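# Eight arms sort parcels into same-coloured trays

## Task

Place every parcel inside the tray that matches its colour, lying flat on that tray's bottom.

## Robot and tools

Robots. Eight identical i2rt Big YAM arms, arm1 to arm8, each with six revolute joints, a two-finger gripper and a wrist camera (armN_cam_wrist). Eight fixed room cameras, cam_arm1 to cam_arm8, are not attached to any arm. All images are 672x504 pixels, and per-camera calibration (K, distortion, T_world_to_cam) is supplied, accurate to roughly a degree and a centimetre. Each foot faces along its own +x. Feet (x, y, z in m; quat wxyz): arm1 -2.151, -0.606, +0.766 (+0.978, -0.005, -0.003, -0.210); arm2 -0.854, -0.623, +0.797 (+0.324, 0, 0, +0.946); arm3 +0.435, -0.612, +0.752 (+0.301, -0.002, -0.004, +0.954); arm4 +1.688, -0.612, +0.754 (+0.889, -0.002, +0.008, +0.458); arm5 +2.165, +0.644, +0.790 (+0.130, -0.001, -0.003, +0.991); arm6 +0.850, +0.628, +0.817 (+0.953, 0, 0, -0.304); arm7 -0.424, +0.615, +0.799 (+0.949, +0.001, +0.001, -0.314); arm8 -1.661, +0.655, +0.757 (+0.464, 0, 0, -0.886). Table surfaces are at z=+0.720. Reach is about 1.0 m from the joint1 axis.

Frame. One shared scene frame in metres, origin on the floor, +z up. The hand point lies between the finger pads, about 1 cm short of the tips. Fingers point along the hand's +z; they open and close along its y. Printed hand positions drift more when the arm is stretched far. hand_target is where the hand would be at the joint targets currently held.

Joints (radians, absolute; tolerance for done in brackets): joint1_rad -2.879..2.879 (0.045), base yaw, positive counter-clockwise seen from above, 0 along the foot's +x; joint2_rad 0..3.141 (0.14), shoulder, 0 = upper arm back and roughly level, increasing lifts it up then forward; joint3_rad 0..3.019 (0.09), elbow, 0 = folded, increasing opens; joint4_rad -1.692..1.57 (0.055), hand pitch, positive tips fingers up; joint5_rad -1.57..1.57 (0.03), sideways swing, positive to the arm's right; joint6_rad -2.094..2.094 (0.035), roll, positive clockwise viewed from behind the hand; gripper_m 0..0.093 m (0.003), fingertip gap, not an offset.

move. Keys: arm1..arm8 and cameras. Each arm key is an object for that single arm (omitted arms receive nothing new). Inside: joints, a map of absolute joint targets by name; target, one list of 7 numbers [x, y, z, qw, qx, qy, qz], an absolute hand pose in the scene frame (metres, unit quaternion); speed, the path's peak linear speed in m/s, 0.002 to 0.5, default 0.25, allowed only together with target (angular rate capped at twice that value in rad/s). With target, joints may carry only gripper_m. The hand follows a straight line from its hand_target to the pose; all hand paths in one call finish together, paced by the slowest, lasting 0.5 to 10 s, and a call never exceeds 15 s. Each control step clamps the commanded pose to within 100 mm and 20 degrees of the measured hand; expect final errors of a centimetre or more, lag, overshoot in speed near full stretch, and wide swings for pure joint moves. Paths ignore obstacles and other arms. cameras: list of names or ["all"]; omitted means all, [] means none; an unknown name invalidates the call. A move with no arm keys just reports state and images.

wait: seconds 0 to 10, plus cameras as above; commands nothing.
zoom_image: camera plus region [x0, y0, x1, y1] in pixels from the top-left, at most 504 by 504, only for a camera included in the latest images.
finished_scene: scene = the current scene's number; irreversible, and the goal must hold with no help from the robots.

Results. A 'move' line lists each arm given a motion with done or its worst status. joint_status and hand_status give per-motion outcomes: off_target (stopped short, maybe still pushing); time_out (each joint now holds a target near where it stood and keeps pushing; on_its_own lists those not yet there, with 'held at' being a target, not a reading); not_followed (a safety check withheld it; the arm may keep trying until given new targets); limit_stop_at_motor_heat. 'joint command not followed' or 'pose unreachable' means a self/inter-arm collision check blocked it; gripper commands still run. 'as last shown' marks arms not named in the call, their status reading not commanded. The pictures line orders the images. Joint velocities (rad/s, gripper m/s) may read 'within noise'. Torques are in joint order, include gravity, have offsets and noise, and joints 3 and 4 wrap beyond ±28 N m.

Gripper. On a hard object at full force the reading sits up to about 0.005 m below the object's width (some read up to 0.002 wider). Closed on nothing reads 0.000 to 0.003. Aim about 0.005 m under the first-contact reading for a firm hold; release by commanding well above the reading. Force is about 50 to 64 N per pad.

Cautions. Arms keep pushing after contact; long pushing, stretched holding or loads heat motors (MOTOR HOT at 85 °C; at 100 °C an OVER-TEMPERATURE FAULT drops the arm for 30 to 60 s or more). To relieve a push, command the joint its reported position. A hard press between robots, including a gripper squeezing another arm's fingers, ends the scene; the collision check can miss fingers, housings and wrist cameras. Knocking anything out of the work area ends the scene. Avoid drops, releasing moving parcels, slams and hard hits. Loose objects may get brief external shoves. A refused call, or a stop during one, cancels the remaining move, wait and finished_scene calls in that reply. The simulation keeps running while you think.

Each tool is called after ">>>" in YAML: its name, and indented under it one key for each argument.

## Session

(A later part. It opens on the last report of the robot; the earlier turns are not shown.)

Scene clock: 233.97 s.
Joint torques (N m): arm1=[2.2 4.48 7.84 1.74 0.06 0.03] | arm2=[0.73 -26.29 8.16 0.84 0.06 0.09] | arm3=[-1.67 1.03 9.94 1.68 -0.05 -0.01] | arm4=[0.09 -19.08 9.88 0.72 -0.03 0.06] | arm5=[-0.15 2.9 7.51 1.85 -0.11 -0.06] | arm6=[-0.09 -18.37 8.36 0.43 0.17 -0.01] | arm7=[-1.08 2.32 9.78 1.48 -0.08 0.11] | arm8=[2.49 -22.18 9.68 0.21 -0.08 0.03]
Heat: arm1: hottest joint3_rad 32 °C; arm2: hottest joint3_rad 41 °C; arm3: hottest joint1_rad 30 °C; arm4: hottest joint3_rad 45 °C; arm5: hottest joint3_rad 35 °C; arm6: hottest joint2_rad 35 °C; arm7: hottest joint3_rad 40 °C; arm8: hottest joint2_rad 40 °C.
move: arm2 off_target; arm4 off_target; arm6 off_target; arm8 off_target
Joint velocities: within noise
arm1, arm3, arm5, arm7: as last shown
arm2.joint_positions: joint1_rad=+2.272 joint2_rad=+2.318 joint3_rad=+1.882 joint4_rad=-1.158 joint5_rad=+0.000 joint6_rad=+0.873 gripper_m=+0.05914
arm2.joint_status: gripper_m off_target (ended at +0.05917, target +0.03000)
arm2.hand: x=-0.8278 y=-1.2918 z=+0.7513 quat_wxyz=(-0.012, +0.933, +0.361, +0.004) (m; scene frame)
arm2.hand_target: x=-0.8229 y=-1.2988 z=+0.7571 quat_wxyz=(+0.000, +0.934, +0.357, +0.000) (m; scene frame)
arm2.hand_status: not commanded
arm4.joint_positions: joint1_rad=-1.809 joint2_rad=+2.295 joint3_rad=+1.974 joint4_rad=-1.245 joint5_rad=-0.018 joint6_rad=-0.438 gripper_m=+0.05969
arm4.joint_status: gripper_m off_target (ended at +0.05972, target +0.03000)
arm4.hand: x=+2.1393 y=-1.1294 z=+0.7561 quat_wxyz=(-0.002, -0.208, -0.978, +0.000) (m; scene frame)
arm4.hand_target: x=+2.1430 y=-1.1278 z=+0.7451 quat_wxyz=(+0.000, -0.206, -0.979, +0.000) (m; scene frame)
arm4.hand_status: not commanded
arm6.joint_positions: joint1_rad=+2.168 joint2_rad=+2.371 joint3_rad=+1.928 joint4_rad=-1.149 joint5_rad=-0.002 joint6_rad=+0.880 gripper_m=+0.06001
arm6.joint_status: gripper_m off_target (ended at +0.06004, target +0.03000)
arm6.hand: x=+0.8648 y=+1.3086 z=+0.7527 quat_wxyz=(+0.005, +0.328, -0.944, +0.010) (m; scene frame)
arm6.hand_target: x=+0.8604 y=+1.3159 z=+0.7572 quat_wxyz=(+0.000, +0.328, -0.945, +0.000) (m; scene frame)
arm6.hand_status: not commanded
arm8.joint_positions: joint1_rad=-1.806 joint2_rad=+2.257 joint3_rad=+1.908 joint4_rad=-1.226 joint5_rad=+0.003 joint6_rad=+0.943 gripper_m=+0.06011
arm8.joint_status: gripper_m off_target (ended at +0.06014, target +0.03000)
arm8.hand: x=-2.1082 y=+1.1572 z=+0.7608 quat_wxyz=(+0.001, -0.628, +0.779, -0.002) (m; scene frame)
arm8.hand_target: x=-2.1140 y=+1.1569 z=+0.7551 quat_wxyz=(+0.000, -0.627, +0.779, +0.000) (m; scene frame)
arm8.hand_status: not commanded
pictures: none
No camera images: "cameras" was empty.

>>> move:
  arm8: {"target":[-1.927,0.954,0.97,0,-0.627,0.779,0],"speed":0.35}
  arm2: {"target":[-0.839,-1.022,0.97,0,0.934,0.357,0],"speed":0.35}
  arm6: {"target":[0.859,1.028,0.97,0,-0.328,0.945,0],"speed":0.35}
  arm4: {"target":[1.951,-0.913,0.97,0,0.206,0.978,0],"speed":0.35}
  cameras: ["cam_arm6","cam_arm2"]

>>> move:
  arm8: {"joints":{"joint1_rad":0.412,"joint6_rad":0.0}}
  arm2: {"joints":{"joint1_rad":-1.443,"joint6_rad":0.0}}
  arm6: {"joints":{"joint1_rad":-1.346,"joint6_rad":0.0}}
  arm4: {"joints":{"joint1_rad":1.883,"joint6_rad":0.0}}
  cameras: ["cam_arm3","cam_arm2","cam_arm8","cam_arm4"]

Scene clock: 296.13 s.
Joint torques (N m): arm1=[2.32 4.6 7.98 1.72 0.1 0.04] | arm2=[0.15 -12.4 7.79 0.14 0.09 0] | arm3=[-1.67 0.97 9.91 1.69 -0.06 0] | arm4=[-1.03 -9.11 9.74 -0.18 -0.04 -0.03] | arm5=[-0.32 3.31 7.45 1.83 -0.07 -0.04] | arm6=[-0.56 -9.23 8.17 -0.16 0.11 -0.07] | arm7=[-1.08 2.32 9.76 1.44 -0.06 0.1] | arm8=[1.96 -10.58 9.2 -0.57 -0.07 -0.03]
Heat: arm1: hottest joint3_rad 32 °C; arm2: hottest joint2_rad 40 °C; arm3: hottest joint1_rad 30 °C; arm4: hottest joint2_rad 43 °C; arm5: hottest joint3_rad 35 °C; arm6: hottest joint2_rad 37 °C; arm7: hottest joint3_rad 40 °C; arm8: hottest joint2_rad 44 °C.
move: arm2 done; arm4 done; arm6 done; arm8 done
Joint velocities: within noise
arm1, arm3, arm5, arm7: as last shown
arm2.joint_positions: joint1_rad=+2.272 joint2_rad=+1.411 joint3_rad=+1.160 joint4_rad=-1.305 joint5_rad=-0.001 joint6_rad=+0.873 gripper_m=+0.05914
arm2.joint_status: not commanded
arm2.hand: x=-0.8383 y=-1.0251 z=+0.9713 quat_wxyz=(+0.007, +0.933, +0.361, -0.002) (m; scene frame)
arm2.hand_target: x=-0.8389 y=-1.0220 z=+0.9700 quat_wxyz=(+0.000, +0.934, +0.357, +0.000) (m; scene frame)
arm2.hand_status: done (0.003 m and 0.9 deg from the pose sent, 0.347 m and 1.5 deg at the start)
arm4.joint_positions: joint1_rad=-1.809 joint2_rad=+1.393 joint3_rad=+1.260 joint4_rad=-1.421 joint5_rad=-0.017 joint6_rad=-0.443 gripper_m=+0.05969
arm4.joint_status: not commanded
arm4.hand: x=+1.9568 y=-0.9135 z=+0.9724 quat_wxyz=(-0.007, -0.206, -0.979, +0.004) (m; scene frame)
arm4.hand_target: x=+1.9511 y=-0.9130 z=+0.9700 quat_wxyz=(+0.000, -0.206, -0.979, +0.000) (m; scene frame)
arm4.hand_status: done (0.006 m and 1.0 deg from the pose sent, 0.358 m and 0.3 deg at the start)
arm6.joint_positions: joint1_rad=+2.168 joint2_rad=+1.445 joint3_rad=+1.117 joint4_rad=-1.252 joint5_rad=+0.000 joint6_rad=+0.880 gripper_m=+0.06001
arm6.joint_status: not commanded
arm6.hand: x=+0.8593 y=+1.0293 z=+0.9631 quat_wxyz=(+0.002, +0.329, -0.944, +0.004) (m; scene frame)
arm6.hand_target: x=+0.8589 y=+1.0280 z=+0.9699 quat_wxyz=(+0.000, +0.328, -0.945, +0.000) (m; scene frame)
arm6.hand_status: done (0.007 m and 0.5 deg from the pose sent, 0.355 m and 1.3 deg at the start)
arm8.joint_positions: joint1_rad=-1.806 joint2_rad=+1.395 joint3_rad=+1.249 joint4_rad=-1.412 joint5_rad=+0.002 joint6_rad=+0.943 gripper_m=+0.06011
arm8.joint_status: not commanded
arm8.hand: x=-1.9292 y=+0.9568 z=+0.9710 quat_wxyz=(+0.000, -0.627, +0.779, +0.006) (m; scene frame)
arm8.hand_target: x=-1.9270 y=+0.9539 z=+0.9700 quat_wxyz=(+0.000, -0.627, +0.779, +0.000) (m; scene frame)
arm8.hand_status: done (0.004 m and 0.7 deg from the pose sent, 0.343 m and 0.3 deg at the start)
pictures: cam_arm2, cam_arm6

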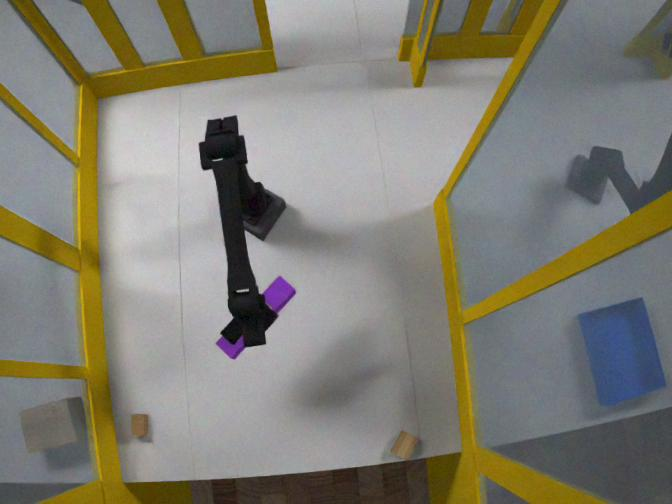

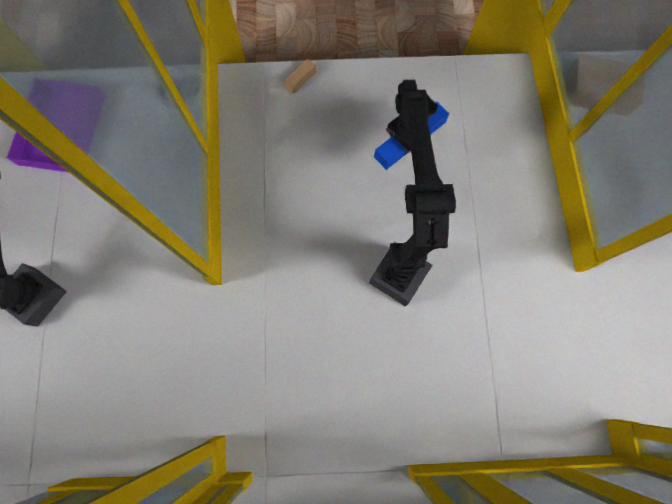

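Scene clock: 298.80 s.
Joint torques (N m): arm1=[2.37 4.31 8.01 1.8 0.12 0.02] | arm2=[0.15 -14.27 7.76 0.16 0 -0.21] | arm3=[-1.61 0.97 9.88 1.69 -0.06 -0.01] | arm4=[1.14 -10.34 9.73 -0.17 -0.09 0.11] | arm5=[-0.15 2.96 7.49 1.8 -0.1 -0.05] | arm6=[-1.03 -9.35 8.21 -0.14 0 -0.18] | arm7=[-1.14 2.14 9.8 1.46 -0.07 0.11] | arm8=[2.08 -10.64 9.24 -0.49 -0.1 -0.08]
Heat: arm1: hottest joint3_rad 32 °C; arm2: hottest joint2_rad 40 °C; arm3: hottest joint1_rad 30 °C; arm4: hottest joint3_rad 43 °C; arm5: hottest joint3_rad 35 °C; arm6: hottest joint2_rad 37 °C; arm7: hottest joint3_rad 40 °C; arm8: hottest joint2_rad 43 °C.
move: arm2 done; arm4 done; arm6 done; arm8 done
Joint velocities: within noise
arm1, arm3, arm5, arm7: as last shown
arm2.joint_positions: joint1_rad=-1.442 joint2_rad=+1.430 joint3_rad=+1.160 joint4_rad=-1.305 joint5_rad=+0.000 joint6_rad=+0.015 gripper_m=+0.05906
arm2.joint_status: all done
arm2.hand: x=-0.6495 y=-0.2760 z=+0.9650 quat_wxyz=(+0.002, +0.490, -0.872, +0.000) (m; scene frame)
arm2.hand_target: x=-0.6509 y=-0.2795 z=+0.9708 quat_wxyz=(-0.001, +0.496, -0.868, -0.001) (m; scene frame)
arm2.hand_status: not commanded
arm4.joint_positions: joint1_rad=+1.873 joint2_rad=+1.409 joint3_rad=+1.260 joint4_rad=-1.422 joint5_rad=-0.016 joint6_rad=-0.008 gripper_m=+0.05982
arm4.joint_status: all done
arm4.hand: x=+1.3040 y=-0.4853 z=+0.9698 quat_wxyz=(+0.013, +0.988, -0.154, -0.007) (m; scene frame)
arm4.hand_target: x=+1.3080 y=-0.4907 z=+0.9735 quat_wxyz=(+0.013, +0.988, -0.153, -0.006) (m; scene frame)
arm4.hand_status: not commanded
arm6.joint_positions: joint1_rad=-1.341 joint2_rad=+1.445 joint3_rad=+1.117 joint4_rad=-1.252 joint5_rad=+0.001 joint6_rad=+0.009 gripper_m=+0.05999
arm6.joint_status: all done
arm6.hand: x=+0.6981 y=+0.2573 z=+0.9631 quat_wxyz=(+0.003, -0.833, -0.554, -0.003) (m; scene frame)
arm6.hand_target: x=+0.6968 y=+0.2591 z=+0.9699 quat_wxyz=(+0.000, -0.832, -0.555, +0.000) (m; scene frame)
arm6.hand_status: not commanded
arm8.joint_positions: joint1_rad=+0.409 joint2_rad=+1.395 joint3_rad=+1.249 joint4_rad=-1.412 joint5_rad=+0.001 joint6_rad=+0.007 gripper_m=+0.06016
arm8.joint_status: all done
arm8.hand: x=-1.7407 y=+0.2600 z=+0.9715 quat_wxyz=(-0.004, -0.775, -0.631, +0.005) (m; scene frame)
arm8.hand_target: x=-1.7387 y=+0.2632 z=+0.9707 quat_wxyz=(-0.001, -0.772, -0.635, +0.001) (m; scene frame)
arm8.hand_status: not commanded
pictures: cam_arm2, cam_arm3, cam_arm4, cam_arm8

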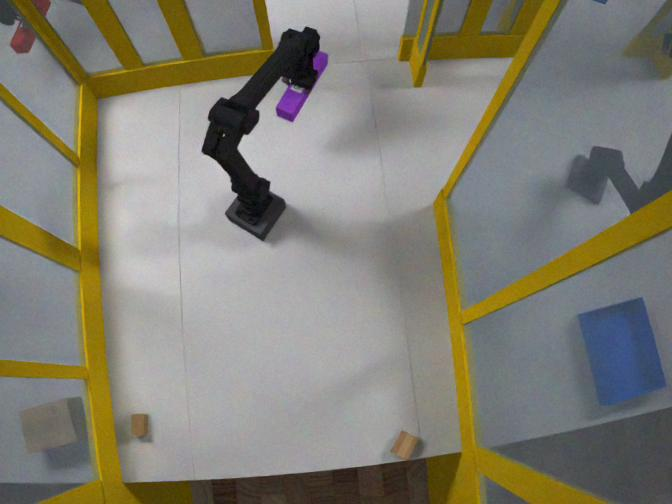

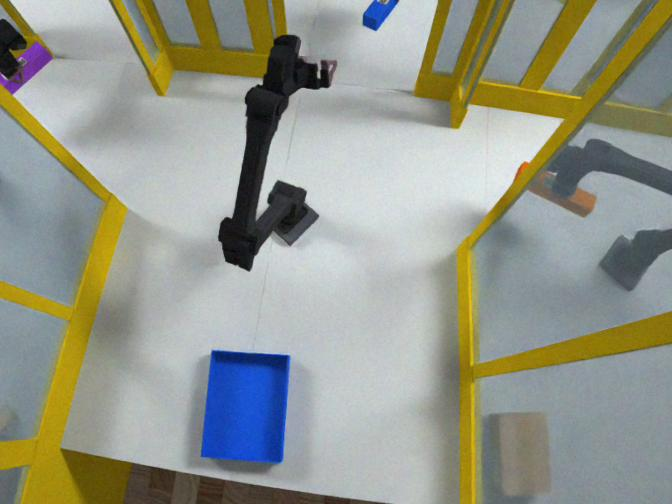

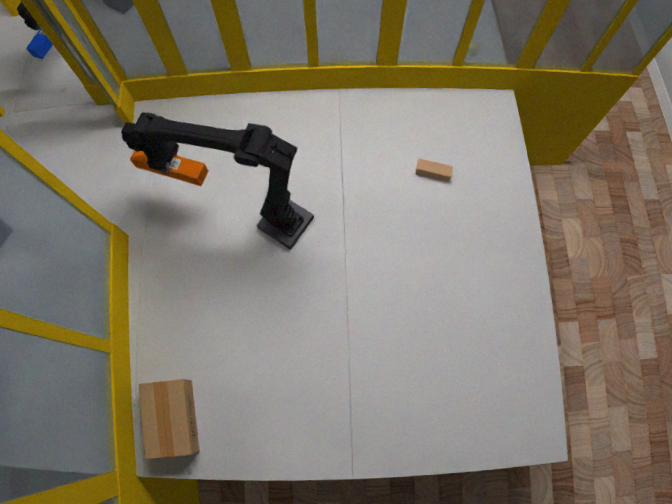

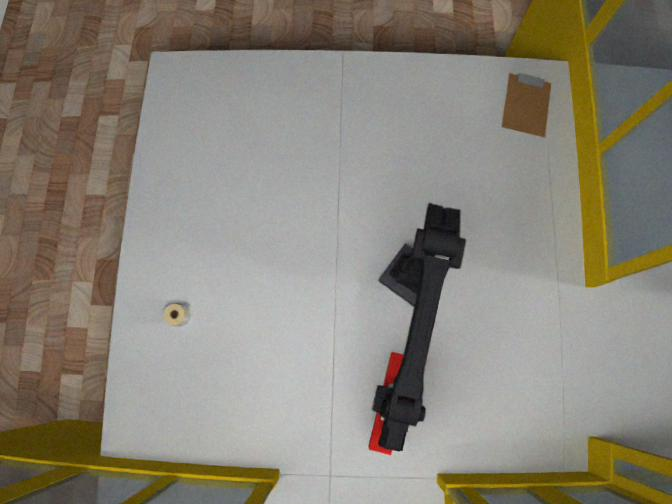

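>>> move:
  arm8: {"target":[-1.79,0.0,0.80,0,-0.772,-0.635,0],"speed":0.35}
  arm2: {"target":[-0.487,0.0,0.80,0,0.496,-0.868,0],"speed":0.35}
  arm6: {"target":[0.59,0.0,0.80,0,-0.832,-0.555,0],"speed":0.35}
  arm4: {"target":[1.05,-0.41,0.80,0,0.988,-0.153,0],"speed":0.35}
  cameras: []

>>> move:
  arm8: {"target":[-1.79,0.0,0.757,0,-0.772,-0.635,0],"speed":0.08}
  arm2: {"target":[-0.487,0.0,0.759,0,0.496,-0.868,0],"speed":0.08}
  arm6: {"target":[0.59,0.0,0.759,0,-0.832,-0.555,0],"speed":0.08}
  arm4: {"target":[1.05,-0.41,0.75,0,0.988,-0.153,0],"speed":0.08}
  cameras: ["cam_arm1","cam_arm2","cam_arm3","cam_arm4"]

Scene clock: 325.77 s.
Joint torques (N m): arm1=[2.26 4.6 7.95 1.73 0.1 0.01] | arm2=[0.26 -26.64 11.95 0.1 0.05 -0.19] | arm3=[-1.73 1.03 9.89 1.68 -0.06 -0.02] | arm4=[1.73 -18.08 14.61 -0.28 0.01 0.12] | arm5=[-0.09 3.25 7.51 1.83 -0.09 -0.03] | arm6=[-0.91 -17.26 11.97 -0.21 -0.01 -0.15] | arm7=[-1.08 2.26 9.76 1.46 -0.08 0.11] | arm8=[2.02 -21.36 13.75 -0.65 -0.1 -0.11]
Heat: arm1: hottest joint3_rad 32 °C; arm2: hottest joint2_rad 37 °C; arm3: hottest joint1_rad 30 °C; arm4: hottest joint3_rad 42 °C; arm5: hottest joint3_rad 35 °C; arm6: hottest joint2_rad 36 °C; arm7: hottest joint3_rad 41 °C; arm8: hottest joint2_rad 37 °C.
move: arm2 off_target; arm4 off_target; arm6 off_target; arm8 off_target
Joint velocities: within noise
arm1, arm3, arm5, arm7: as last shown
arm2.joint_positions: joint1_rad=-1.442 joint2_rad=+2.402 joint3_rad=+2.138 joint4_rad=-1.338 joint5_rad=+0.000 joint6_rad=+0.015 gripper_m=+0.05906
arm2.joint_status: not commanded
arm2.hand: x=-0.4946 y=-0.0125 z=+0.7882 quat_wxyz=(+0.013, +0.490, -0.872, +0.007) (m; scene frame)
arm2.hand_target: x=-0.4875 y=-0.0007 z=+0.8002 quat_wxyz=(-0.001, +0.496, -0.868, +0.000) (m; scene frame)
arm2.hand_status: off_target (0.019 m and 1.9 deg from the pose sent, 0.360 m and 0.8 deg at the start)
arm4.joint_positions: joint1_rad=+1.873 joint2_rad=+2.196 joint3_rad=+1.871 joint4_rad=-1.285 joint5_rad=+0.010 joint6_rad=-0.002 gripper_m=+0.05982
arm4.joint_status: not commanded
arm4.hand: x=+1.0704 y=-0.4065 z=+0.7889 quat_wxyz=(+0.004, +0.988, -0.156, +0.015) (m; scene frame)
arm4.hand_target: x=+1.0511 y=-0.4104 z=+0.8002 quat_wxyz=(+0.000, +0.988, -0.153, -0.001) (m; scene frame)
arm4.hand_status: off_target (0.023 m and 1.9 deg from the pose sent, 0.315 m and 1.7 deg at the start)
arm6.joint_positions: joint1_rad=-1.341 joint2_rad=+2.288 joint3_rad=+1.865 joint4_rad=-1.185 joint5_rad=+0.001 joint6_rad=+0.009 gripper_m=+0.05999
arm6.joint_status: not commanded
arm6.hand: x=+0.5997 y=+0.0166 z=+0.7860 quat_wxyz=(+0.011, -0.832, -0.554, -0.015) (m; scene frame)
arm6.hand_target: x=+0.5904 y=+0.0009 z=+0.8003 quat_wxyz=(+0.000, -0.832, -0.555, +0.000) (m; scene frame)
arm6.hand_status: off_target (0.024 m and 2.1 deg from the pose sent, 0.323 m and 0.6 deg at the start)
arm8.joint_positions: joint1_rad=+0.409 joint2_rad=+2.191 joint3_rad=+1.868 joint4_rad=-1.275 joint5_rad=+0.001 joint6_rad=+0.007 gripper_m=+0.06016
arm8.joint_status: not commanded
arm8.hand: x=-1.7895 y=+0.0152 z=+0.7905 quat_wxyz=(+0.008, -0.775, -0.631, -0.010) (m; scene frame)
arm8.hand_target: x=-1.7898 y=+0.0006 z=+0.8001 quat_wxyz=(+0.000, -0.772, -0.635, +0.000) (m; scene frame)
arm8.hand_status: off_target (0.018 m and 1.6 deg from the pose sent, 0.315 m and 0.9 deg at the start)
pictures: none
No camera images: "cameras" was empty.

Scene clock: 327.03 s.
Joint torques (N m): arm1=[2.02 4.42 7.97 1.77 0.07 0.01] | arm2=[0.26 -27.46 9.33 0.92 0.05 -0.19] | arm3=[-1.73 0.91 9.92 1.69 -0.06 -0.01] | arm4=[1.61 -18.2 10.51 0.69 0.01 0.11] | arm5=[-0.26 3.14 7.45 1.85 -0.07 -0.06] | arm6=[-0.91 -17.03 10.03 0.42 -0.02 -0.16] | arm7=[-1.08 2.26 9.83 1.44 -0.07 0.11] | arm8=[2.2 -20.78 9.74 0.25 -0.11 -0.09]
Heat: arm1: hottest joint3_rad 32 °C; arm2: hottest joint2_rad 37 °C; arm3: hottest joint1_rad 30 °C; arm4: hottest joint3_rad 42 °C; arm5: hottest joint3_rad 35 °C; arm6: hottest joint2_rad 36 °C; arm7: hottest joint3_rad 41 °C; arm8: hottest joint2_rad 37 °C.
move: arm2 done; arm4 off_target; arm6 off_target; arm8 off_target
Joint velocities: within noise
arm1.joint_positions: joint1_rad=+1.444 joint2_rad=+0.521 joint3_rad=+1.431 joint4_rad=-1.508 joint5_rad=+0.032 joint6_rad=-0.133 gripper_m=+0.09398
arm1.joint_status: not commanded
arm1.hand: x=-2.0618 y=-0.4631 z=+1.3059 quat_wxyz=(-0.427, +0.478, -0.745, -0.183) (m; scene frame)
arm1.hand_target: x=-2.0651 y=-0.4646 z=+1.3137 quat_wxyz=(-0.434, +0.480, -0.738, -0.190) (m; scene frame)
arm1.hand_status: not commanded
arm2.joint_positions: joint1_rad=-1.442 joint2_rad=+2.445 joint3_rad=+2.138 joint4_rad=-1.288 joint5_rad=+0.000 joint6_rad=+0.015 gripper_m=+0.05906
arm2.joint_status: not commanded
arm2.hand: x=-0.4918 y=-0.0077 z=+0.7579 quat_wxyz=(+0.011, +0.490, -0.872, +0.006) (m; scene frame)
arm2.hand_target: x=-0.4872 y=-0.0002 z=+0.7590 quat_wxyz=(+0.000, +0.496, -0.868, +0.000) (m; scene frame)
arm2.hand_status: done (0.009 m and 1.6 deg from the pose sent, 0.033 m and 1.9 deg at the start)
arm3.joint_positions: joint1_rad=-1.195 joint2_rad=+0.623 joint3_rad=+1.443 joint4_rad=-1.225 joint5_rad=+0.214 joint6_rad=-0.288 gripper_m=+0.09397
arm3.joint_status: not commanded
arm3.hand: x=+0.5230 y=-0.3933 z=+1.3440 quat_wxyz=(-0.522, +0.561, -0.612, -0.197) (m; scene frame)
arm3.hand_target: x=+0.5250 y=-0.3980 z=+1.3573 quat_wxyz=(-0.534, +0.550, -0.610, -0.201) (m; scene frame)
arm3.hand_status: not commanded
arm4.joint_positions: joint1_rad=+1.873 joint2_rad=+2.244 joint3_rad=+1.871 joint4_rad=-1.210 joint5_rad=+0.011 joint6_rad=-0.002 gripper_m=+0.05982
arm4.joint_status: not commanded
arm4.hand: x=+1.0577 y=-0.4027 z=+0.7585 quat_wxyz=(+0.001, +0.988, -0.156, +0.002) (m; scene frame)
arm4.hand_target: x=+1.0504 y=-0.4101 z=+0.7500 quat_wxyz=(+0.000, +0.988, -0.153, +0.000) (m; scene frame)
arm4.hand_status: off_target (0.014 m and 0.5 deg from the pose sent, 0.044 m and 1.9 deg at the start)
arm5.joint_positions: joint1_rad=+0.656 joint2_rad=+0.625 joint3_rad=+1.427 joint4_rad=-1.371 joint5_rad=+0.119 joint6_rad=-0.097 gripper_m=+0.09397
arm5.joint_status: not commanded
arm5.hand: x=+1.9457 y=+0.5730 z=+1.3386 quat_wxyz=(+0.017, +0.857, +0.187, -0.479) (m; scene frame)
arm5.hand_target: x=+1.9483 y=+0.5724 z=+1.3512 quat_wxyz=(+0.021, +0.850, +0.187, -0.492) (m; scene frame)
arm5.hand_status: not commanded
arm6.joint_positions: joint1_rad=-1.341 joint2_rad=+2.332 joint3_rad=+1.865 joint4_rad=-1.131 joint5_rad=+0.001 joint6_rad=+0.009 gripper_m=+0.05999
arm6.joint_status: not commanded
arm6.hand: x=+0.5976 y=+0.0114 z=+0.7572 quat_wxyz=(+0.008, -0.832, -0.554, -0.011) (m; scene frame)
arm6.hand_target: x=+0.5902 y=+0.0004 z=+0.7592 quat_wxyz=(+0.000, -0.832, -0.555, +0.000) (m; scene frame)
arm6.hand_status: off_target (0.014 m and 1.5 deg from the pose sent, 0.033 m and 2.1 deg at the start)
arm7.joint_positions: joint1_rad=-1.024 joint2_rad=+0.496 joint3_rad=+1.379 joint4_rad=-1.460 joint5_rad=-0.022 joint6_rad=+0.046 gripper_m=+0.09397
arm7.joint_status: not commanded
arm7.hand: x=-0.4359 y=+0.4442 z=+1.3303 quat_wxyz=(-0.335, -0.660, -0.582, +0.338) (m; scene frame)
arm7.hand_target: x=-0.4371 y=+0.4470 z=+1.3403 quat_wxyz=(-0.341, -0.658, -0.575, +0.347) (m; scene frame)
arm7.hand_status: not commanded
arm8.joint_positions: joint1_rad=+0.409 joint2_rad=+2.227 joint3_rad=+1.868 joint4_rad=-1.212 joint5_rad=+0.001 joint6_rad=+0.007 gripper_m=+0.06016
arm8.joint_status: not commanded
arm8.hand: x=-1.7918 y=+0.0038 z=+0.7675 quat_wxyz=(+0.000, -0.775, -0.631, +0.001) (m; scene frame)
arm8.hand_target: x=-1.7899 y=+0.0002 z=+0.7571 quat_wxyz=(+0.000, -0.772, -0.635, +0.000) (m; scene frame)
arm8.hand_status: off_target (0.011 m and 0.6 deg from the pose sent, 0.037 m and 1.6 deg at the start)
pictures: cam_arm1, cam_arm2, cam_arm3, cam_arm4

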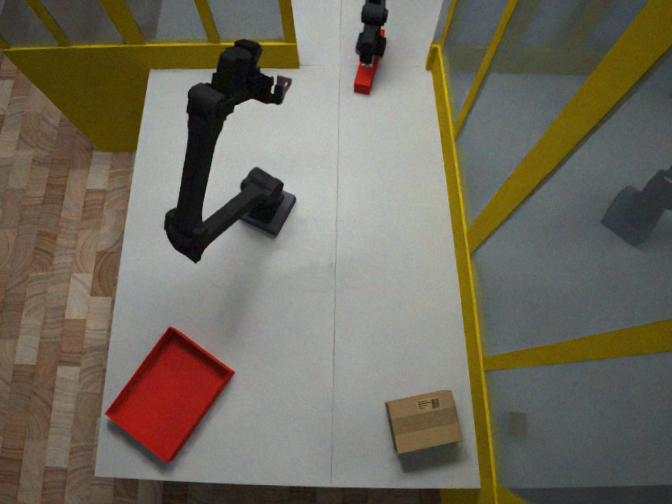

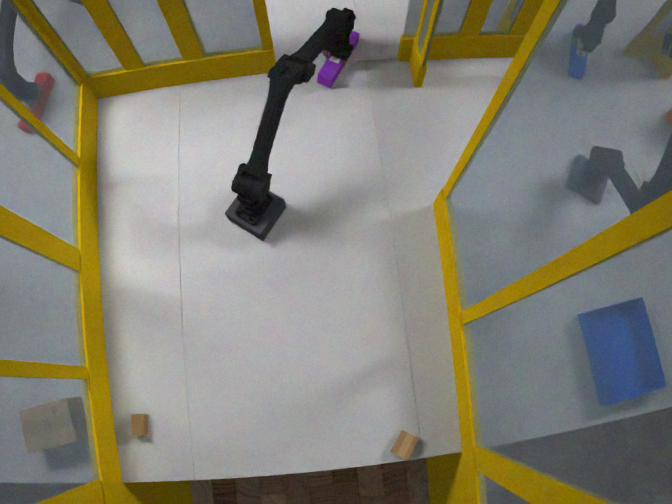

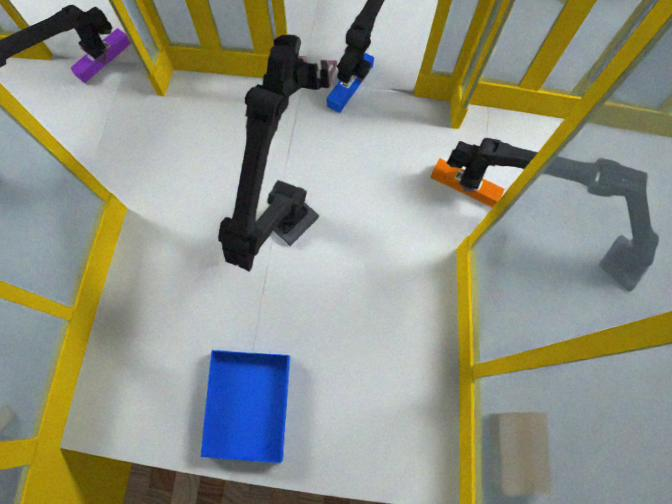

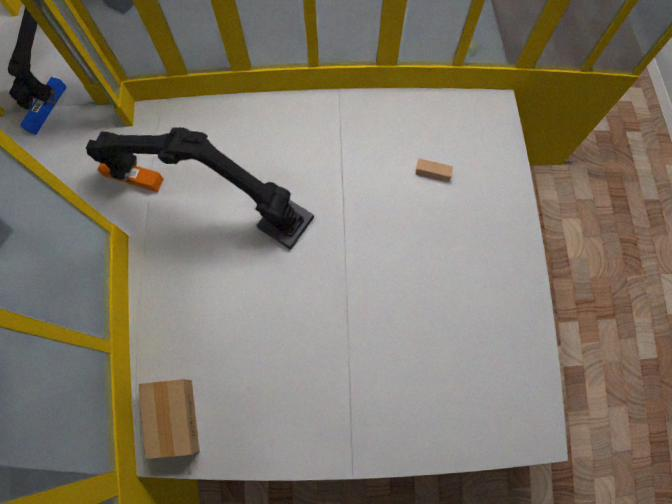

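>>> move:
  arm8: {"target":[-1.79,0.0,0.744,0,-0.772,-0.635,0],"speed":0.08}
  arm2: {"target":[-0.487,0.0,0.75,0,0.496,-0.868,0],"speed":0.08}
  arm6: {"target":[0.59,0.0,0.752,0,-0.832,-0.555,0],"speed":0.08}
  arm4: {"target":[1.05,-0.41,0.746,0,0.988,-0.153,0],"speed":0.08}
  cameras: []

>>> move:
  arm8: {"joints":{"gripper_m":0.092}}
  arm2: {"joints":{"gripper_m":0.092}}
  arm6: {"joints":{"gripper_m":0.092}}
  arm4: {"joints":{"gripper_m":0.092}}
  cameras: []

>>> move:
  arm8: {"target":[-1.79,0.005,0.90,0,-0.772,-0.635,0],"speed":0.2}
  arm2: {"target":[-0.49,-0.005,0.90,0,0.496,-0.868,0],"speed":0.2}
  arm6: {"target":[0.594,0.005,0.90,0,-0.832,-0.555,0],"speed":0.2}
  arm4: {"target":[1.053,-0.408,0.90,0,0.988,-0.153,0],"speed":0.2}
  cameras: ["cam_arm1","cam_arm2","cam_arm3"]

Scene clock: 343.17 s.
Joint torques (N m): arm1=[2.26 4.37 7.91 1.69 0.1 0.02] | arm2=[0.26 -26.7 8.83 0.95 0.05 -0.2] | arm3=[-1.61 1.03 9.95 1.7 -0.06 0] | arm4=[1.55 -17.9 10.22 0.75 0.01 0.11] | arm5=[0.09 3.43 7.3 2 -0.11 -0.05] | arm6=[-0.91 -16.5 9.83 0.5 -0.02 -0.16] | arm7=[-1.26 2.26 9.77 1.47 -0.08 0.11] | arm8=[1.96 -20.89 8.64 0.36 -0.1 -0.09]
Heat: arm1: hottest joint3_rad 32 °C; arm2: hottest joint2_rad 40 °C; arm3: hottest joint1_rad 30 °C; arm4: hottest joint3_rad 42 °C; arm5: hottest joint3_rad 35 °C; arm6: hottest joint2_rad 37 °C; arm7: hottest joint3_rad 41 °C; arm8: hottest joint2_rad 36 °C.
move: arm2 done; arm4 off_target; arm6 off_target; arm8 off_target
Joint velocities: within noise
arm1, arm3, arm5, arm7: as last shown
arm2.joint_positions: joint1_rad=-1.442 joint2_rad=+2.450 joint3_rad=+2.138 joint4_rad=-1.273 joint5_rad=+0.000 joint6_rad=+0.015 gripper_m=+0.05906
arm2.joint_status: not commanded
arm2.hand: x=-0.4902 y=-0.0050 z=+0.7549 quat_wxyz=(+0.006, +0.490, -0.872, +0.003) (m; scene frame)
arm2.hand_target: x=-0.4871 y=-0.0001 z=+0.7501 quat_wxyz=(+0.000, +0.496, -0.868, +0.000) (m; scene frame)
arm2.hand_status: done (0.008 m and 1.1 deg from the pose sent, 0.012 m and 1.6 deg at the start)
arm4.joint_positions: joint1_rad=+1.873 joint2_rad=+2.244 joint3_rad=+1.871 joint4_rad=-1.203 joint5_rad=+0.011 joint6_rad=-0.002 gripper_m=+0.05982
arm4.joint_status: not commanded
arm4.hand: x=+1.0559 y=-0.4022 z=+0.7585 quat_wxyz=(+0.001, +0.988, -0.156, -0.002) (m; scene frame)
arm4.hand_target: x=+1.0505 y=-0.4101 z=+0.7461 quat_wxyz=(+0.000, +0.988, -0.153, +0.000) (m; scene frame)
arm4.hand_status: off_target (0.016 m and 0.5 deg from the pose sent, 0.016 m and 0.5 deg at the start)
arm6.joint_positions: joint1_rad=-1.341 joint2_rad=+2.334 joint3_rad=+1.865 joint4_rad=-1.120 joint5_rad=+0.001 joint6_rad=+0.009 gripper_m=+0.05999
arm6.joint_status: not commanded
arm6.hand: x=+0.5968 y=+0.0093 z=+0.7556 quat_wxyz=(+0.006, -0.832, -0.554, -0.007) (m; scene frame)
arm6.hand_target: x=+0.5902 y=+0.0004 z=+0.7521 quat_wxyz=(+0.000, -0.832, -0.555, +0.000) (m; scene frame)
arm6.hand_status: off_target (0.012 m and 1.1 deg from the pose sent, 0.015 m and 1.5 deg at the start)
arm7.hand_target: x=-0.4371 y=+0.4471 z=+1.3403 quat_wxyz=(-0.341, -0.658, -0.575, +0.347) (m; scene frame)
arm8.joint_positions: joint1_rad=+0.409 joint2_rad=+2.235 joint3_rad=+1.868 joint4_rad=-1.188 joint5_rad=+0.001 joint6_rad=+0.007 gripper_m=+0.06016
arm8.joint_status: not commanded
arm8.hand: x=-1.7928 y=-0.0009 z=+0.7619 quat_wxyz=(-0.005, -0.775, -0.631, +0.007) (m; scene frame)
arm8.hand_target: x=-1.7898 y=+0.0005 z=+0.7442 quat_wxyz=(+0.000, -0.772, -0.635, +0.000) (m; scene frame)
arm8.hand_status: off_target (0.018 m and 1.1 deg from the pose sent, 0.024 m and 0.6 deg at the start)
pictures: none
No camera images: "cameras" was empty.

Scene clock: 343.90 s.
Joint torques (N m): arm1=[2.37 4.48 7.94 1.65 0.09 0.01] | arm2=[0.26 -26.64 8.87 0.95 0.05 -0.19] | arm3=[-1.73 1.03 9.94 1.7 -0.06 -0.01] | arm4=[1.61 -17.9 10.22 0.75 0.01 0.11] | arm5=[-0.32 2.84 7.45 1.73 -0.09 -0.06] | arm6=[-0.91 -17.26 9.77 0.46 -0.01 -0.15] | arm7=[-0.97 2.49 9.77 1.44 -0.07 0.11] | arm8=[2.2 -20.89 8.62 0.32 -0.11 -0.1]
Heat: arm1: hottest joint3_rad 32 °C; arm2: hottest joint2_rad 40 °C; arm3: hottest joint1_rad 30 °C; arm4: hottest joint3_rad 42 °C; arm5: hottest joint3_rad 35 °C; arm6: hottest joint2_rad 37 °C; arm7: hottest joint3_rad 41 °C; arm8: hottest joint2_rad 36 °C.
move: arm2 done; arm4 done; arm6 done; arm8 done
Joint velocities: within noise
arm1, arm3, arm5, arm7: as last shown
arm2.joint_positions: joint1_rad=-1.442 joint2_rad=+2.450 joint3_rad=+2.138 joint4_rad=-1.273 joint5_rad=+0.000 joint6_rad=+0.015 gripper_m=+0.09190
arm2.joint_status: all done
arm2.hand: x=-0.4902 y=-0.0050 z=+0.7549 quat_wxyz=(+0.006, +0.490, -0.872, +0.003) (m; scene frame)
arm2.hand_target: x=-0.4872 y=-0.0001 z=+0.7501 quat_wxyz=(+0.000, +0.496, -0.868, +0.000) (m; scene frame)
arm2.hand_status: not commanded
arm4.joint_positions: joint1_rad=+1.873 joint2_rad=+2.244 joint3_rad=+1.871 joint4_rad=-1.203 joint5_rad=+0.011 joint6_rad=-0.002 gripper_m=+0.09187
arm4.joint_status: all done
arm4.hand: x=+1.0559 y=-0.4022 z=+0.7585 quat_wxyz=(+0.001, +0.988, -0.156, -0.002) (m; scene frame)
arm4.hand_target: x=+1.0505 y=-0.4101 z=+0.7461 quat_wxyz=(+0.000, +0.988, -0.153, +0.000) (m; scene frame)
arm4.hand_status: not commanded
arm6.joint_positions: joint1_rad=-1.341 joint2_rad=+2.344 joint3_rad=+1.865 joint4_rad=-1.120 joint5_rad=+0.001 joint6_rad=+0.009 gripper_m=+0.09185
arm6.joint_status: all done
arm6.hand: x=+0.5975 y=+0.0110 z=+0.7497 quat_wxyz=(+0.008, -0.832, -0.554, -0.011) (m; scene frame)
arm6.hand_target: x=+0.5902 y=+0.0004 z=+0.7522 quat_wxyz=(+0.000, -0.832, -0.555, +0.000) (m; scene frame)
arm6.hand_status: not commanded
arm7.hand_target: x=-0.4371 y=+0.4470 z=+1.3403 quat_wxyz=(-0.341, -0.658, -0.575, +0.347) (m; scene frame)
arm8.joint_positions: joint1_rad=+0.409 joint2_rad=+2.235 joint3_rad=+1.868 joint4_rad=-1.188 joint5_rad=+0.001 joint6_rad=+0.007 gripper_m=+0.09189
arm8.joint_status: all done
arm8.hand: x=-1.7928 y=-0.0009 z=+0.7619 quat_wxyz=(-0.005, -0.775, -0.631, +0.007) (m; scene frame)
arm8.hand_target: x=-1.7898 y=+0.0005 z=+0.7442 quat_wxyz=(+0.000, -0.772, -0.635, +0.000) (m; scene frame)
arm8.hand_status: not commanded
pictures: none
No camera images: "cameras" was empty.

Scene clock: 345.53 s.
Joint torques (N m): arm1=[2.37 4.6 7.88 1.68 0.11 0] | arm2=[0.26 -26.4 12.16 0.05 0.05 -0.19] | arm3=[-1.73 0.91 9.92 1.73 -0.06 -0.01] | arm4=[1.49 -18.2 14.93 -0.23 -0.01 0.1] | arm5=[0.21 3.31 7.39 1.74 -0.11 -0.06] | arm6=[-0.73 -18.73 12.33 -0.25 -0.02 -0.13] | arm7=[-1.08 2.37 9.8 1.46 -0.07 0.11] | arm8=[2.2 -21.66 13.85 -0.58 -0.09 -0.1]
Heat: arm1: hottest joint3_rad 32 °C; arm2: hottest joint2_rad 40 °C; arm3: hottest joint1_rad 30 °C; arm4: hottest joint3_rad 42 °C; arm5: hottest joint3_rad 35 °C; arm6: hottest joint2_rad 37 °C; arm7: hottest joint3_rad 41 °C; arm8: hottest joint2_rad 37 °C.
move: arm2 off_target; arm4 off_target; arm6 off_target; arm8 off_target
Joint velocities: arm1=[-0.044 0.005 -0.002 0.022 -0.007 -0.095 0] | arm2=[within noise] | arm3=[within noise] | arm4=[within noise] | arm5=[within noise] | arm6=[within noise] | arm7=[within noise] | arm8=[within noise]
arm1, arm3, arm5, arm7: as last shown
arm2.joint_positions: joint1_rad=-1.442 joint2_rad=+2.331 joint3_rad=+2.273 joint4_rad=-1.542 joint5_rad=+0.000 joint6_rad=+0.015 gripper_m=+0.09193
arm2.joint_status: not commanded
arm2.hand: x=-0.4958 y=-0.0147 z=+0.8884 quat_wxyz=(+0.013, +0.490, -0.872, +0.007) (m; scene frame)
arm2.hand_target: x=-0.4904 y=-0.0056 z=+0.9000 quat_wxyz=(-0.001, +0.496, -0.868, +0.000) (m; scene frame)
arm2.hand_status: off_target (0.016 m and 1.8 deg from the pose sent, 0.145 m and 1.1 deg at the start)
arm4.joint_positions: joint1_rad=+1.873 joint2_rad=+2.142 joint3_rad=+2.038 joint4_rad=-1.509 joint5_rad=+0.011 joint6_rad=-0.002 gripper_m=+0.09190
arm4.joint_status: not commanded
arm4.hand: x=+1.0691 y=-0.4047 z=+0.8862 quat_wxyz=(+0.004, +0.988, -0.156, +0.016) (m; scene frame)
arm4.hand_target: x=+1.0540 y=-0.4084 z=+0.8999 quat_wxyz=(+0.000, +0.988, -0.153, -0.001) (m; scene frame)
arm4.hand_status: off_target (0.021 m and 2.0 deg from the pose sent, 0.142 m and 0.5 deg at the start)
arm6.joint_positions: joint1_rad=-1.341 joint2_rad=+2.204 joint3_rad=+1.953 joint4_rad=-1.375 joint5_rad=+0.001 joint6_rad=+0.009 gripper_m=+0.09187
arm6.joint_status: not commanded
arm6.hand: x=+0.6013 y=+0.0202 z=+0.8725 quat_wxyz=(+0.016, -0.832, -0.554, -0.022) (m; scene frame)
arm6.hand_target: x=+0.5946 y=+0.0062 z=+0.9004 quat_wxyz=(+0.000, -0.832, -0.555, +0.000) (m; scene frame)
arm6.hand_status: off_target (0.032 m and 3.2 deg from the pose sent, 0.150 m and 1.6 deg at the start)
arm8.joint_positions: joint1_rad=+0.409 joint2_rad=+2.126 joint3_rad=+2.016 joint4_rad=-1.491 joint5_rad=+0.001 joint6_rad=+0.007 gripper_m=+0.09191
arm8.joint_status: not commanded
arm8.hand: x=-1.7892 y=+0.0169 z=+0.8866 quat_wxyz=(+0.010, -0.775, -0.631, -0.011) (m; scene frame)
arm8.hand_target: x=-1.7898 y=+0.0057 z=+0.8999 quat_wxyz=(+0.000, -0.772, -0.635, +0.000) (m; scene frame)
arm8.hand_status: off_target (0.018 m and 1.8 deg from the pose sent, 0.138 m and 1.1 deg at the start)
pictures: cam_arm1, cam_arm2, cam_arm3

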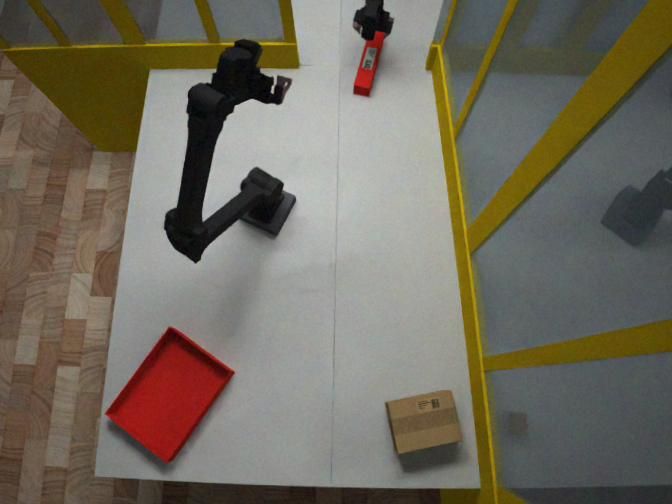

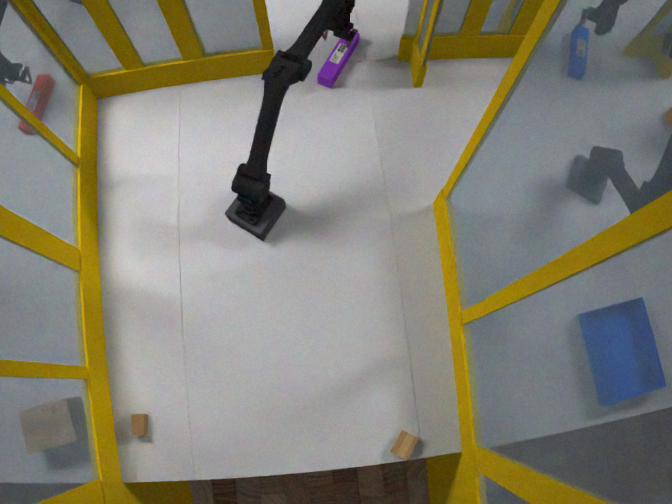

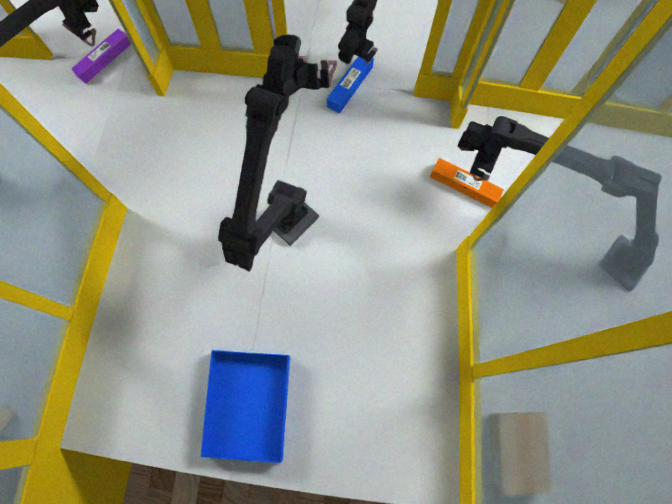

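>>> move:
  arm8: {"target":[-1.741,0.26,0.97,0,-0.772,-0.635,0],"speed":0.4}
  arm2: {"target":[-0.651,-0.28,0.97,0,0.496,-0.868,0],"speed":0.4}
  arm6: {"target":[0.697,0.259,0.97,0,-0.832,-0.555,0],"speed":0.4}
  arm4: {"target":[1.308,-0.49,0.97,0,0.988,-0.153,0],"speed":0.4}
  cameras: []

>>> move:
  arm1: {"target":[-1.788,0.009,0.885,0,-0.635,0.772,0],"speed":0.45}
  arm7: {"target":[-0.491,-0.015,0.885,0,0.871,0.491,0],"speed":0.45}
  arm3: {"target":[0.599,0.02,0.885,0,-0.555,0.832,0],"speed":0.45}
  cameras: ["arm1_cam_wrist","arm7_cam_wrist","arm3_cam_wrist"]

Scene clock: 368.53 s.
Joint torques (N m): arm1=[2.26 4.37 7.97 1.72 0.09 0.02] | arm2=[0.09 -12.69 7.66 0.95 0.05 -0.2] | arm3=[-1.73 0.85 9.92 1.69 -0.06 -0.01] | arm4=[1.61 -9.47 9.59 -0.2 0.01 0.12] | arm5=[0.26 2.9 7.49 1.78 -0.07 -0.02] | arm6=[-1.03 -9.41 8.05 -0.05 -0.02 -0.15] | arm7=[-1.08 2.37 9.78 1.48 -0.08 0.11] | arm8=[1.79 -10.99 9.03 -0.53 -0.11 -0.11]
Heat: arm1: hottest joint3_rad 32 °C; arm2: hottest joint3_rad 41 °C; arm3: hottest joint1_rad 30 °C; arm4: hottest joint3_rad 43 °C; arm5: hottest joint3_rad 35 °C; arm6: hottest joint3_rad 36 °C; arm7: hottest joint3_rad 41 °C; arm8: hottest joint2_rad 41 °C.
move: arm2 done; arm4 done; arm6 done; arm8 done
Joint velocities: within noise
arm1, arm3, arm5, arm7: as last shown
arm2.joint_positions: joint1_rad=-1.442 joint2_rad=+1.415 joint3_rad=+1.160 joint4_rad=-1.328 joint5_rad=+0.000 joint6_rad=+0.014 gripper_m=+0.09193
arm2.joint_status: not commanded
arm2.hand: x=-0.6526 y=-0.2813 z=+0.9707 quat_wxyz=(+0.005, +0.490, -0.872, +0.002) (m; scene frame)
arm2.hand_target: x=-0.6510 y=-0.2800 z=+0.9701 quat_wxyz=(+0.000, +0.496, -0.868, +0.000) (m; scene frame)
arm2.hand_status: done (0.002 m and 1.0 deg from the pose sent, 0.318 m and 1.8 deg at the start)
arm4.joint_positions: joint1_rad=+1.877 joint2_rad=+1.405 joint3_rad=+1.260 joint4_rad=-1.420 joint5_rad=+0.011 joint6_rad=+0.002 gripper_m=+0.09190
arm4.joint_status: not commanded
arm4.hand: x=+1.3049 y=-0.4824 z=+0.9713 quat_wxyz=(+0.000, +0.988, -0.157, -0.007) (m; scene frame)
arm4.hand_target: x=+1.3080 y=-0.4898 z=+0.9699 quat_wxyz=(+0.000, +0.988, -0.153, +0.000) (m; scene frame)
arm4.hand_status: done (0.008 m and 1.0 deg from the pose sent, 0.267 m and 1.9 deg at the start)
arm6.joint_positions: joint1_rad=-1.341 joint2_rad=+1.447 joint3_rad=+1.119 joint4_rad=-1.256 joint5_rad=+0.001 joint6_rad=+0.009 gripper_m=+0.09187
arm6.joint_status: not commanded
arm6.hand: x=+0.6982 y=+0.2574 z=+0.9631 quat_wxyz=(+0.004, -0.833, -0.554, -0.005) (m; scene frame)
arm6.hand_target: x=+0.6971 y=+0.2589 z=+0.9699 quat_wxyz=(+0.000, -0.832, -0.555, +0.000) (m; scene frame)
arm6.hand_status: done (0.007 m and 0.7 deg from the pose sent, 0.275 m and 3.2 deg at the start)
arm8.joint_positions: joint1_rad=+0.409 joint2_rad=+1.410 joint3_rad=+1.259 joint4_rad=-1.412 joint5_rad=+0.001 joint6_rad=+0.004 gripper_m=+0.09191
arm8.joint_status: not commanded
arm8.hand: x=-1.7415 y=+0.2557 z=+0.9699 quat_wxyz=(-0.003, -0.775, -0.632, +0.004) (m; scene frame)
arm8.hand_target: x=-1.7409 y=+0.2600 z=+0.9699 quat_wxyz=(+0.000, -0.772, -0.635, +0.000) (m; scene frame)
arm8.hand_status: done (0.004 m and 0.7 deg from the pose sent, 0.262 m and 1.8 deg at the start)
pictures: none
No camera images: "cameras" was empty.

Scene clock: 371.70 s.
Joint torques (N m): arm1=[2.32 -20.37 12.53 -0.21 0.15 -0.07] | arm2=[0.09 -12.69 7.66 0.95 0.05 -0.2] | arm3=[-1.73 -23.06 13.93 -0.31 -0.25 0.12] | arm4=[1.61 -9.47 9.58 -0.2 0.01 0.12] | arm5=[-0.32 2.96 7.41 1.72 -0.11 -0.08] | arm6=[-0.97 -9.47 8.05 -0.05 -0.02 -0.16] | arm7=[-1.08 -16.03 14.53 -0.36 -0.16 0.21] | arm8=[1.61 -10.93 9.03 -0.58 -0.11 -0.11]
Heat: arm1: hottest joint3_rad 33 °C; arm2: hottest joint3_rad 41 °C; arm3: hottest joint1_rad 30 °C; arm4: hottest joint3_rad 43 °C; arm5: hottest joint3_rad 35 °C; arm6: hottest joint3_rad 36 °C; arm7: hottest joint3_rad 41 °C; arm8: hottest joint2_rad 40 °C.
move: arm1 off_target; arm3 off_target; arm7 off_target
Joint velocities: within noise
arm1.joint_positions: joint1_rad=+1.446 joint2_rad=+2.294 joint3_rad=+2.286 joint4_rad=-1.571 joint5_rad=-0.011 joint6_rad=-0.334 gripper_m=+0.09398
arm1.joint_status: not commanded
arm1.hand: x=-1.7863 y=-0.0041 z=+0.8816 quat_wxyz=(+0.008, +0.627, -0.779, +0.001) (m; scene frame)
arm1.hand_target: x=-1.7883 y=+0.0085 z=+0.8850 quat_wxyz=(-0.001, +0.635, -0.772, +0.000) (m; scene frame)
arm1.hand_status: off_target (0.014 m and 1.5 deg from the pose sent, 0.689 m and 56.9 deg at the start; pose on its path clipped on 11 of 95 steps)
arm2, arm4, arm5, arm6, arm8: as last shown
arm3.joint_positions: joint1_rad=-1.202 joint2_rad=+2.110 joint3_rad=+1.934 joint4_rad=-1.446 joint5_rad=+0.000 joint6_rad=+0.123 gripper_m=+0.09397
arm3.joint_status: not commanded
arm3.hand: x=+0.5879 y=+0.0070 z=+0.8641 quat_wxyz=(+0.015, +0.567, -0.823, +0.016) (m; scene frame)
arm3.hand_target: x=+0.5988 y=+0.0188 z=+0.8853 quat_wxyz=(+0.000, +0.555, -0.832, +0.000) (m; scene frame)
arm3.hand_status: off_target (0.027 m and 3.0 deg from the pose sent, 0.622 m and 69.8 deg at the start; pose on its path clipped on 3 of 95 steps)
arm7.joint_positions: joint1_rad=-1.028 joint2_rad=+2.056 joint3_rad=+1.751 joint4_rad=-1.298 joint5_rad=+0.003 joint6_rad=+0.429 gripper_m=+0.09397
arm7.joint_status: not commanded
arm7.hand: x=-0.4843 y=+0.0027 z=+0.8710 quat_wxyz=(+0.015, -0.867, -0.499, -0.009) (m; scene frame)
arm7.hand_target: x=-0.4910 y=-0.0140 z=+0.8852 quat_wxyz=(+0.000, -0.871, -0.491, +0.000) (m; scene frame)
arm7.hand_status: off_target (0.024 m and 2.2 deg from the pose sent, 0.642 m and 61.2 deg at the start)
arm8.hand: x=-1.7415 y=+0.2557 z=+0.9699 quat_wxyz=(-0.003, -0.775, -0.633, +0.004) (m; scene frame)
pictures: arm1_cam_wrist, arm3_cam_wrist, arm7_cam_wrist
camera_calibration:
arm1_cam_wrist: T_world_to_cam=[[0.973421, -0.228701, -0.0121646, 1.74962], [-0.17852, -0.790962, 0.585243, -0.83338], [-0.143468, -0.567517, -0.810766, 0.582797], [0, 0, 0, 1]] pos_world=[-1.76828, 0.0717152, 0.981526]
arm3_cam_wrist: T_world_to_cam=[[0.932494, -0.360687, 0.0189832, -0.563261], [-0.294922, -0.730023, 0.616512, -0.348415], [-0.20851, -0.580492, -0.787116, 0.930802], [0, 0, 0, 1]] pos_world=[0.616564, 0.0828117, 0.958145]
arm7_cam_wrist: T_world_to_cam=[[-0.872137, 0.488296, 0.0307199, -0.453607], [0.408458, 0.692099, 0.595114, -0.315972], [0.269331, 0.531569, -0.803054, 0.949738], [0, 0, 0, 1]] pos_world=[-0.52234, -0.0646731, 0.964665]

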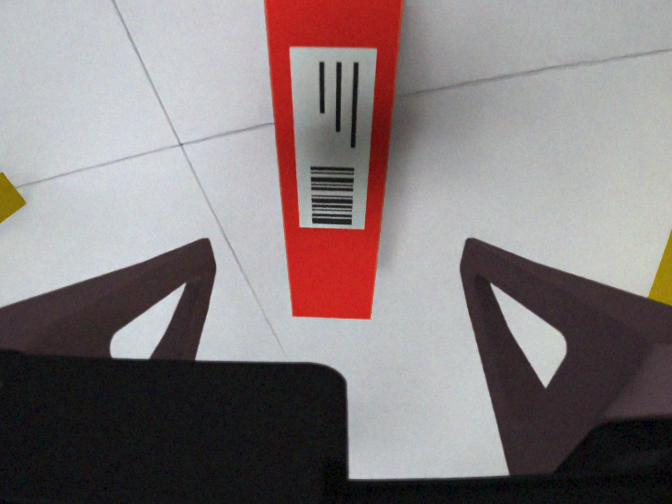

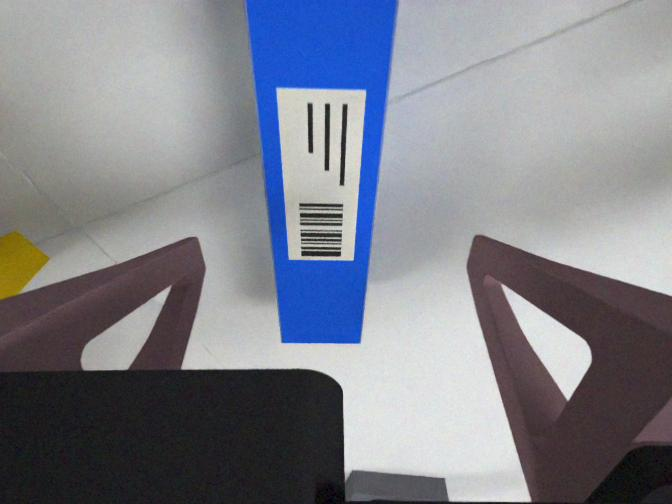

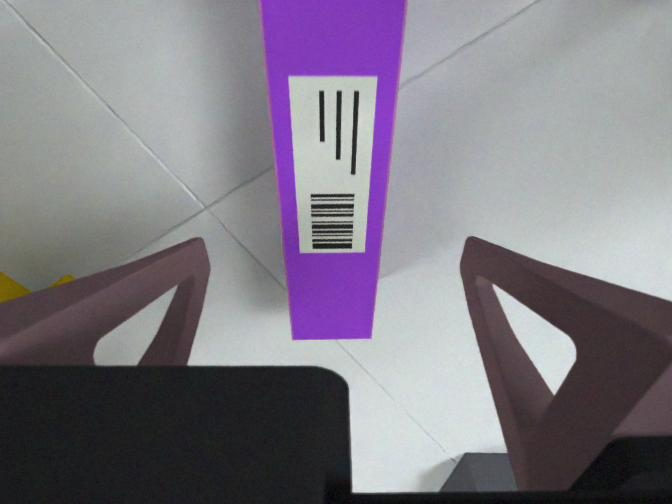

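>>> move:
  arm1: {"target":[-1.787,0.002,0.757,0,-0.635,0.772,0],"speed":0.2}
  arm7: {"target":[-0.487,-0.005,0.76,0,0.871,0.491,0],"speed":0.2}
  arm3: {"target":[0.586,0.016,0.762,0,-0.555,0.832,0],"speed":0.2}
  cameras: ["arm1_cam_wrist","arm7_cam_wrist","arm3_cam_wrist"]

Scene clock: 386.73 s.
Joint torques (N m): arm1=[1.49 -21.25 8.4 0.75 0.18 -0.07] | arm2=[0.15 -12.69 7.66 0.95 0.05 -0.2] | arm3=[-0.15 -23.18 8.95 0.64 -0.25 0.11] | arm4=[1.61 -9.47 9.59 -0.18 0.01 0.11] | arm5=[-0.44 2.96 7.57 1.8 -0.11 -0.04] | arm6=[-0.97 -9.41 8.05 -0.05 -0.02 -0.16] | arm7=[-0.73 -16.73 8.62 0.51 -0.16 0.19] | arm8=[1.61 -11.22 9.03 -0.55 -0.12 -0.1]
Heat: arm1: hottest joint3_rad 34 °C; arm2: hottest joint3_rad 38 °C; arm3: hottest joint3_rad 33 °C; arm4: hottest joint3_rad 43 °C; arm5: hottest joint3_rad 35 °C; arm6: hottest joint2_rad 34 °C; arm7: hottest joint3_rad 42 °C; arm8: hottest joint2_rad 37 °C.
move: arm1 off_target; arm3 done; arm7 done
Joint velocities: within noise
arm1.joint_positions: joint1_rad=+1.446 joint2_rad=+2.349 joint3_rad=+2.088 joint4_rad=-1.297 joint5_rad=-0.011 joint6_rad=-0.339 gripper_m=+0.09398
arm1.joint_status: not commanded
arm1.hand: x=-1.7834 y=-0.0012 z=+0.7687 quat_wxyz=(-0.002, +0.629, -0.777, -0.002) (m; scene frame)
arm1.hand_target: x=-1.7871 y=+0.0017 z=+0.7570 quat_wxyz=(+0.000, +0.635, -0.772, +0.000) (m; scene frame)
arm1.hand_status: off_target (0.013 m and 1.0 deg from the pose sent, 0.125 m and 1.5 deg at the start)
arm2, arm4, arm5, arm6, arm8: as last shown
arm3.joint_positions: joint1_rad=-1.202 joint2_rad=+2.188 joint3_rad=+1.777 joint4_rad=-1.191 joint5_rad=-0.001 joint6_rad=+0.142 gripper_m=+0.09397
arm3.joint_status: not commanded
arm3.hand: x=+0.5886 y=+0.0085 z=+0.7581 quat_wxyz=(+0.008, +0.559, -0.829, +0.009) (m; scene frame)
arm3.hand_target: x=+0.5860 y=+0.0159 z=+0.7621 quat_wxyz=(+0.000, +0.555, -0.832, +0.000) (m; scene frame)
arm3.hand_status: done (0.009 m and 1.5 deg from the pose sent, 0.102 m and 3.1 deg at the start)
arm7.joint_positions: joint1_rad=-1.028 joint2_rad=+2.174 joint3_rad=+1.645 joint4_rad=-1.047 joint5_rad=+0.003 joint6_rad=+0.434 gripper_m=+0.09397
arm7.joint_status: not commanded
arm7.hand: x=-0.4850 y=-0.0033 z=+0.7628 quat_wxyz=(+0.004, -0.868, -0.497, -0.001) (m; scene frame)
arm7.hand_target: x=-0.4870 y=-0.0049 z=+0.7601 quat_wxyz=(+0.000, -0.871, -0.491, +0.000) (m; scene frame)
arm7.hand_status: done (0.004 m and 0.9 deg from the pose sent, 0.111 m and 2.2 deg at the start)
pictures: arm1_cam_wrist, arm3_cam_wrist, arm7_cam_wrist
camera_calibration:
arm1_cam_wrist: T_world_to_cam=[[0.974688, -0.223488, -0.00596277, 1.74359], [-0.180325, -0.80165, 0.569948, -0.755984], [-0.132157, -0.554446, -0.821659, 0.521834], [0, 0, 0, 1]] pos_world=[-1.76681, 0.072966, 0.870038]
arm3_cam_wrist: T_world_to_cam=[[0.925537, -0.378303, 0.0163969, -0.555156], [-0.311687, -0.73654, 0.6003, -0.259503], [-0.215018, -0.560711, -0.799607, 0.861517], [0, 0, 0, 1]] pos_world=[0.618175, 0.0819099, 0.853757]
arm7_cam_wrist: T_world_to_cam=[[-0.869616, 0.493344, 0.019504, -0.438124], [0.413567, 0.706278, 0.574572, -0.229066], [0.269687, 0.507723, -0.818221, 0.877946], [0, 0, 0, 1]] pos_world=[-0.523036, -0.0678233, 0.858514]

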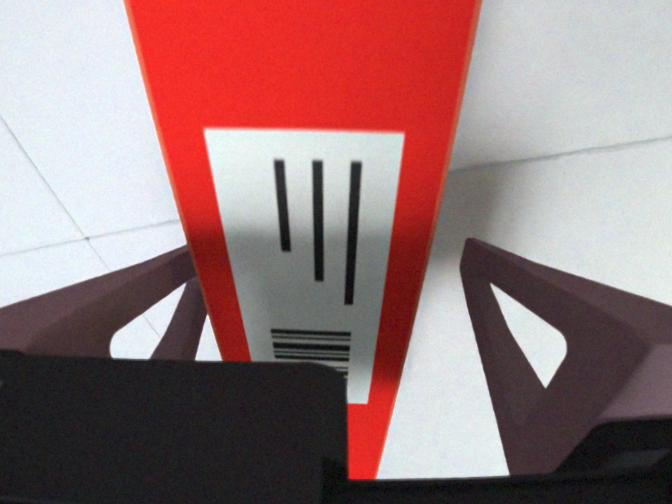

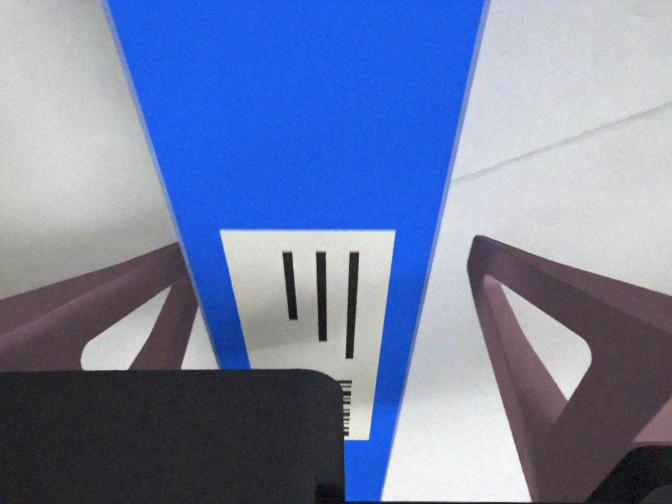

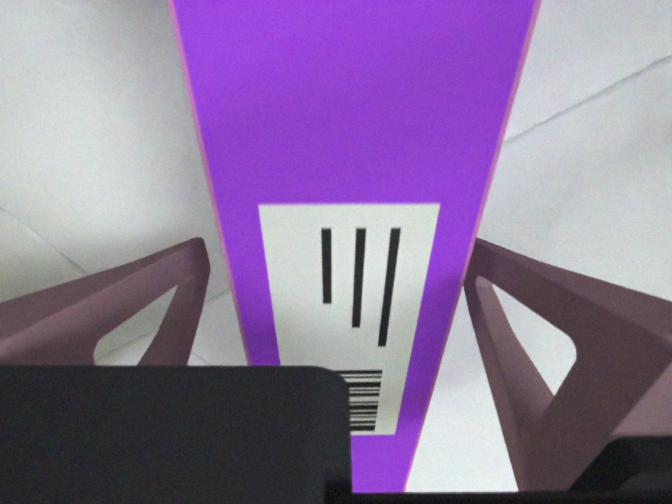

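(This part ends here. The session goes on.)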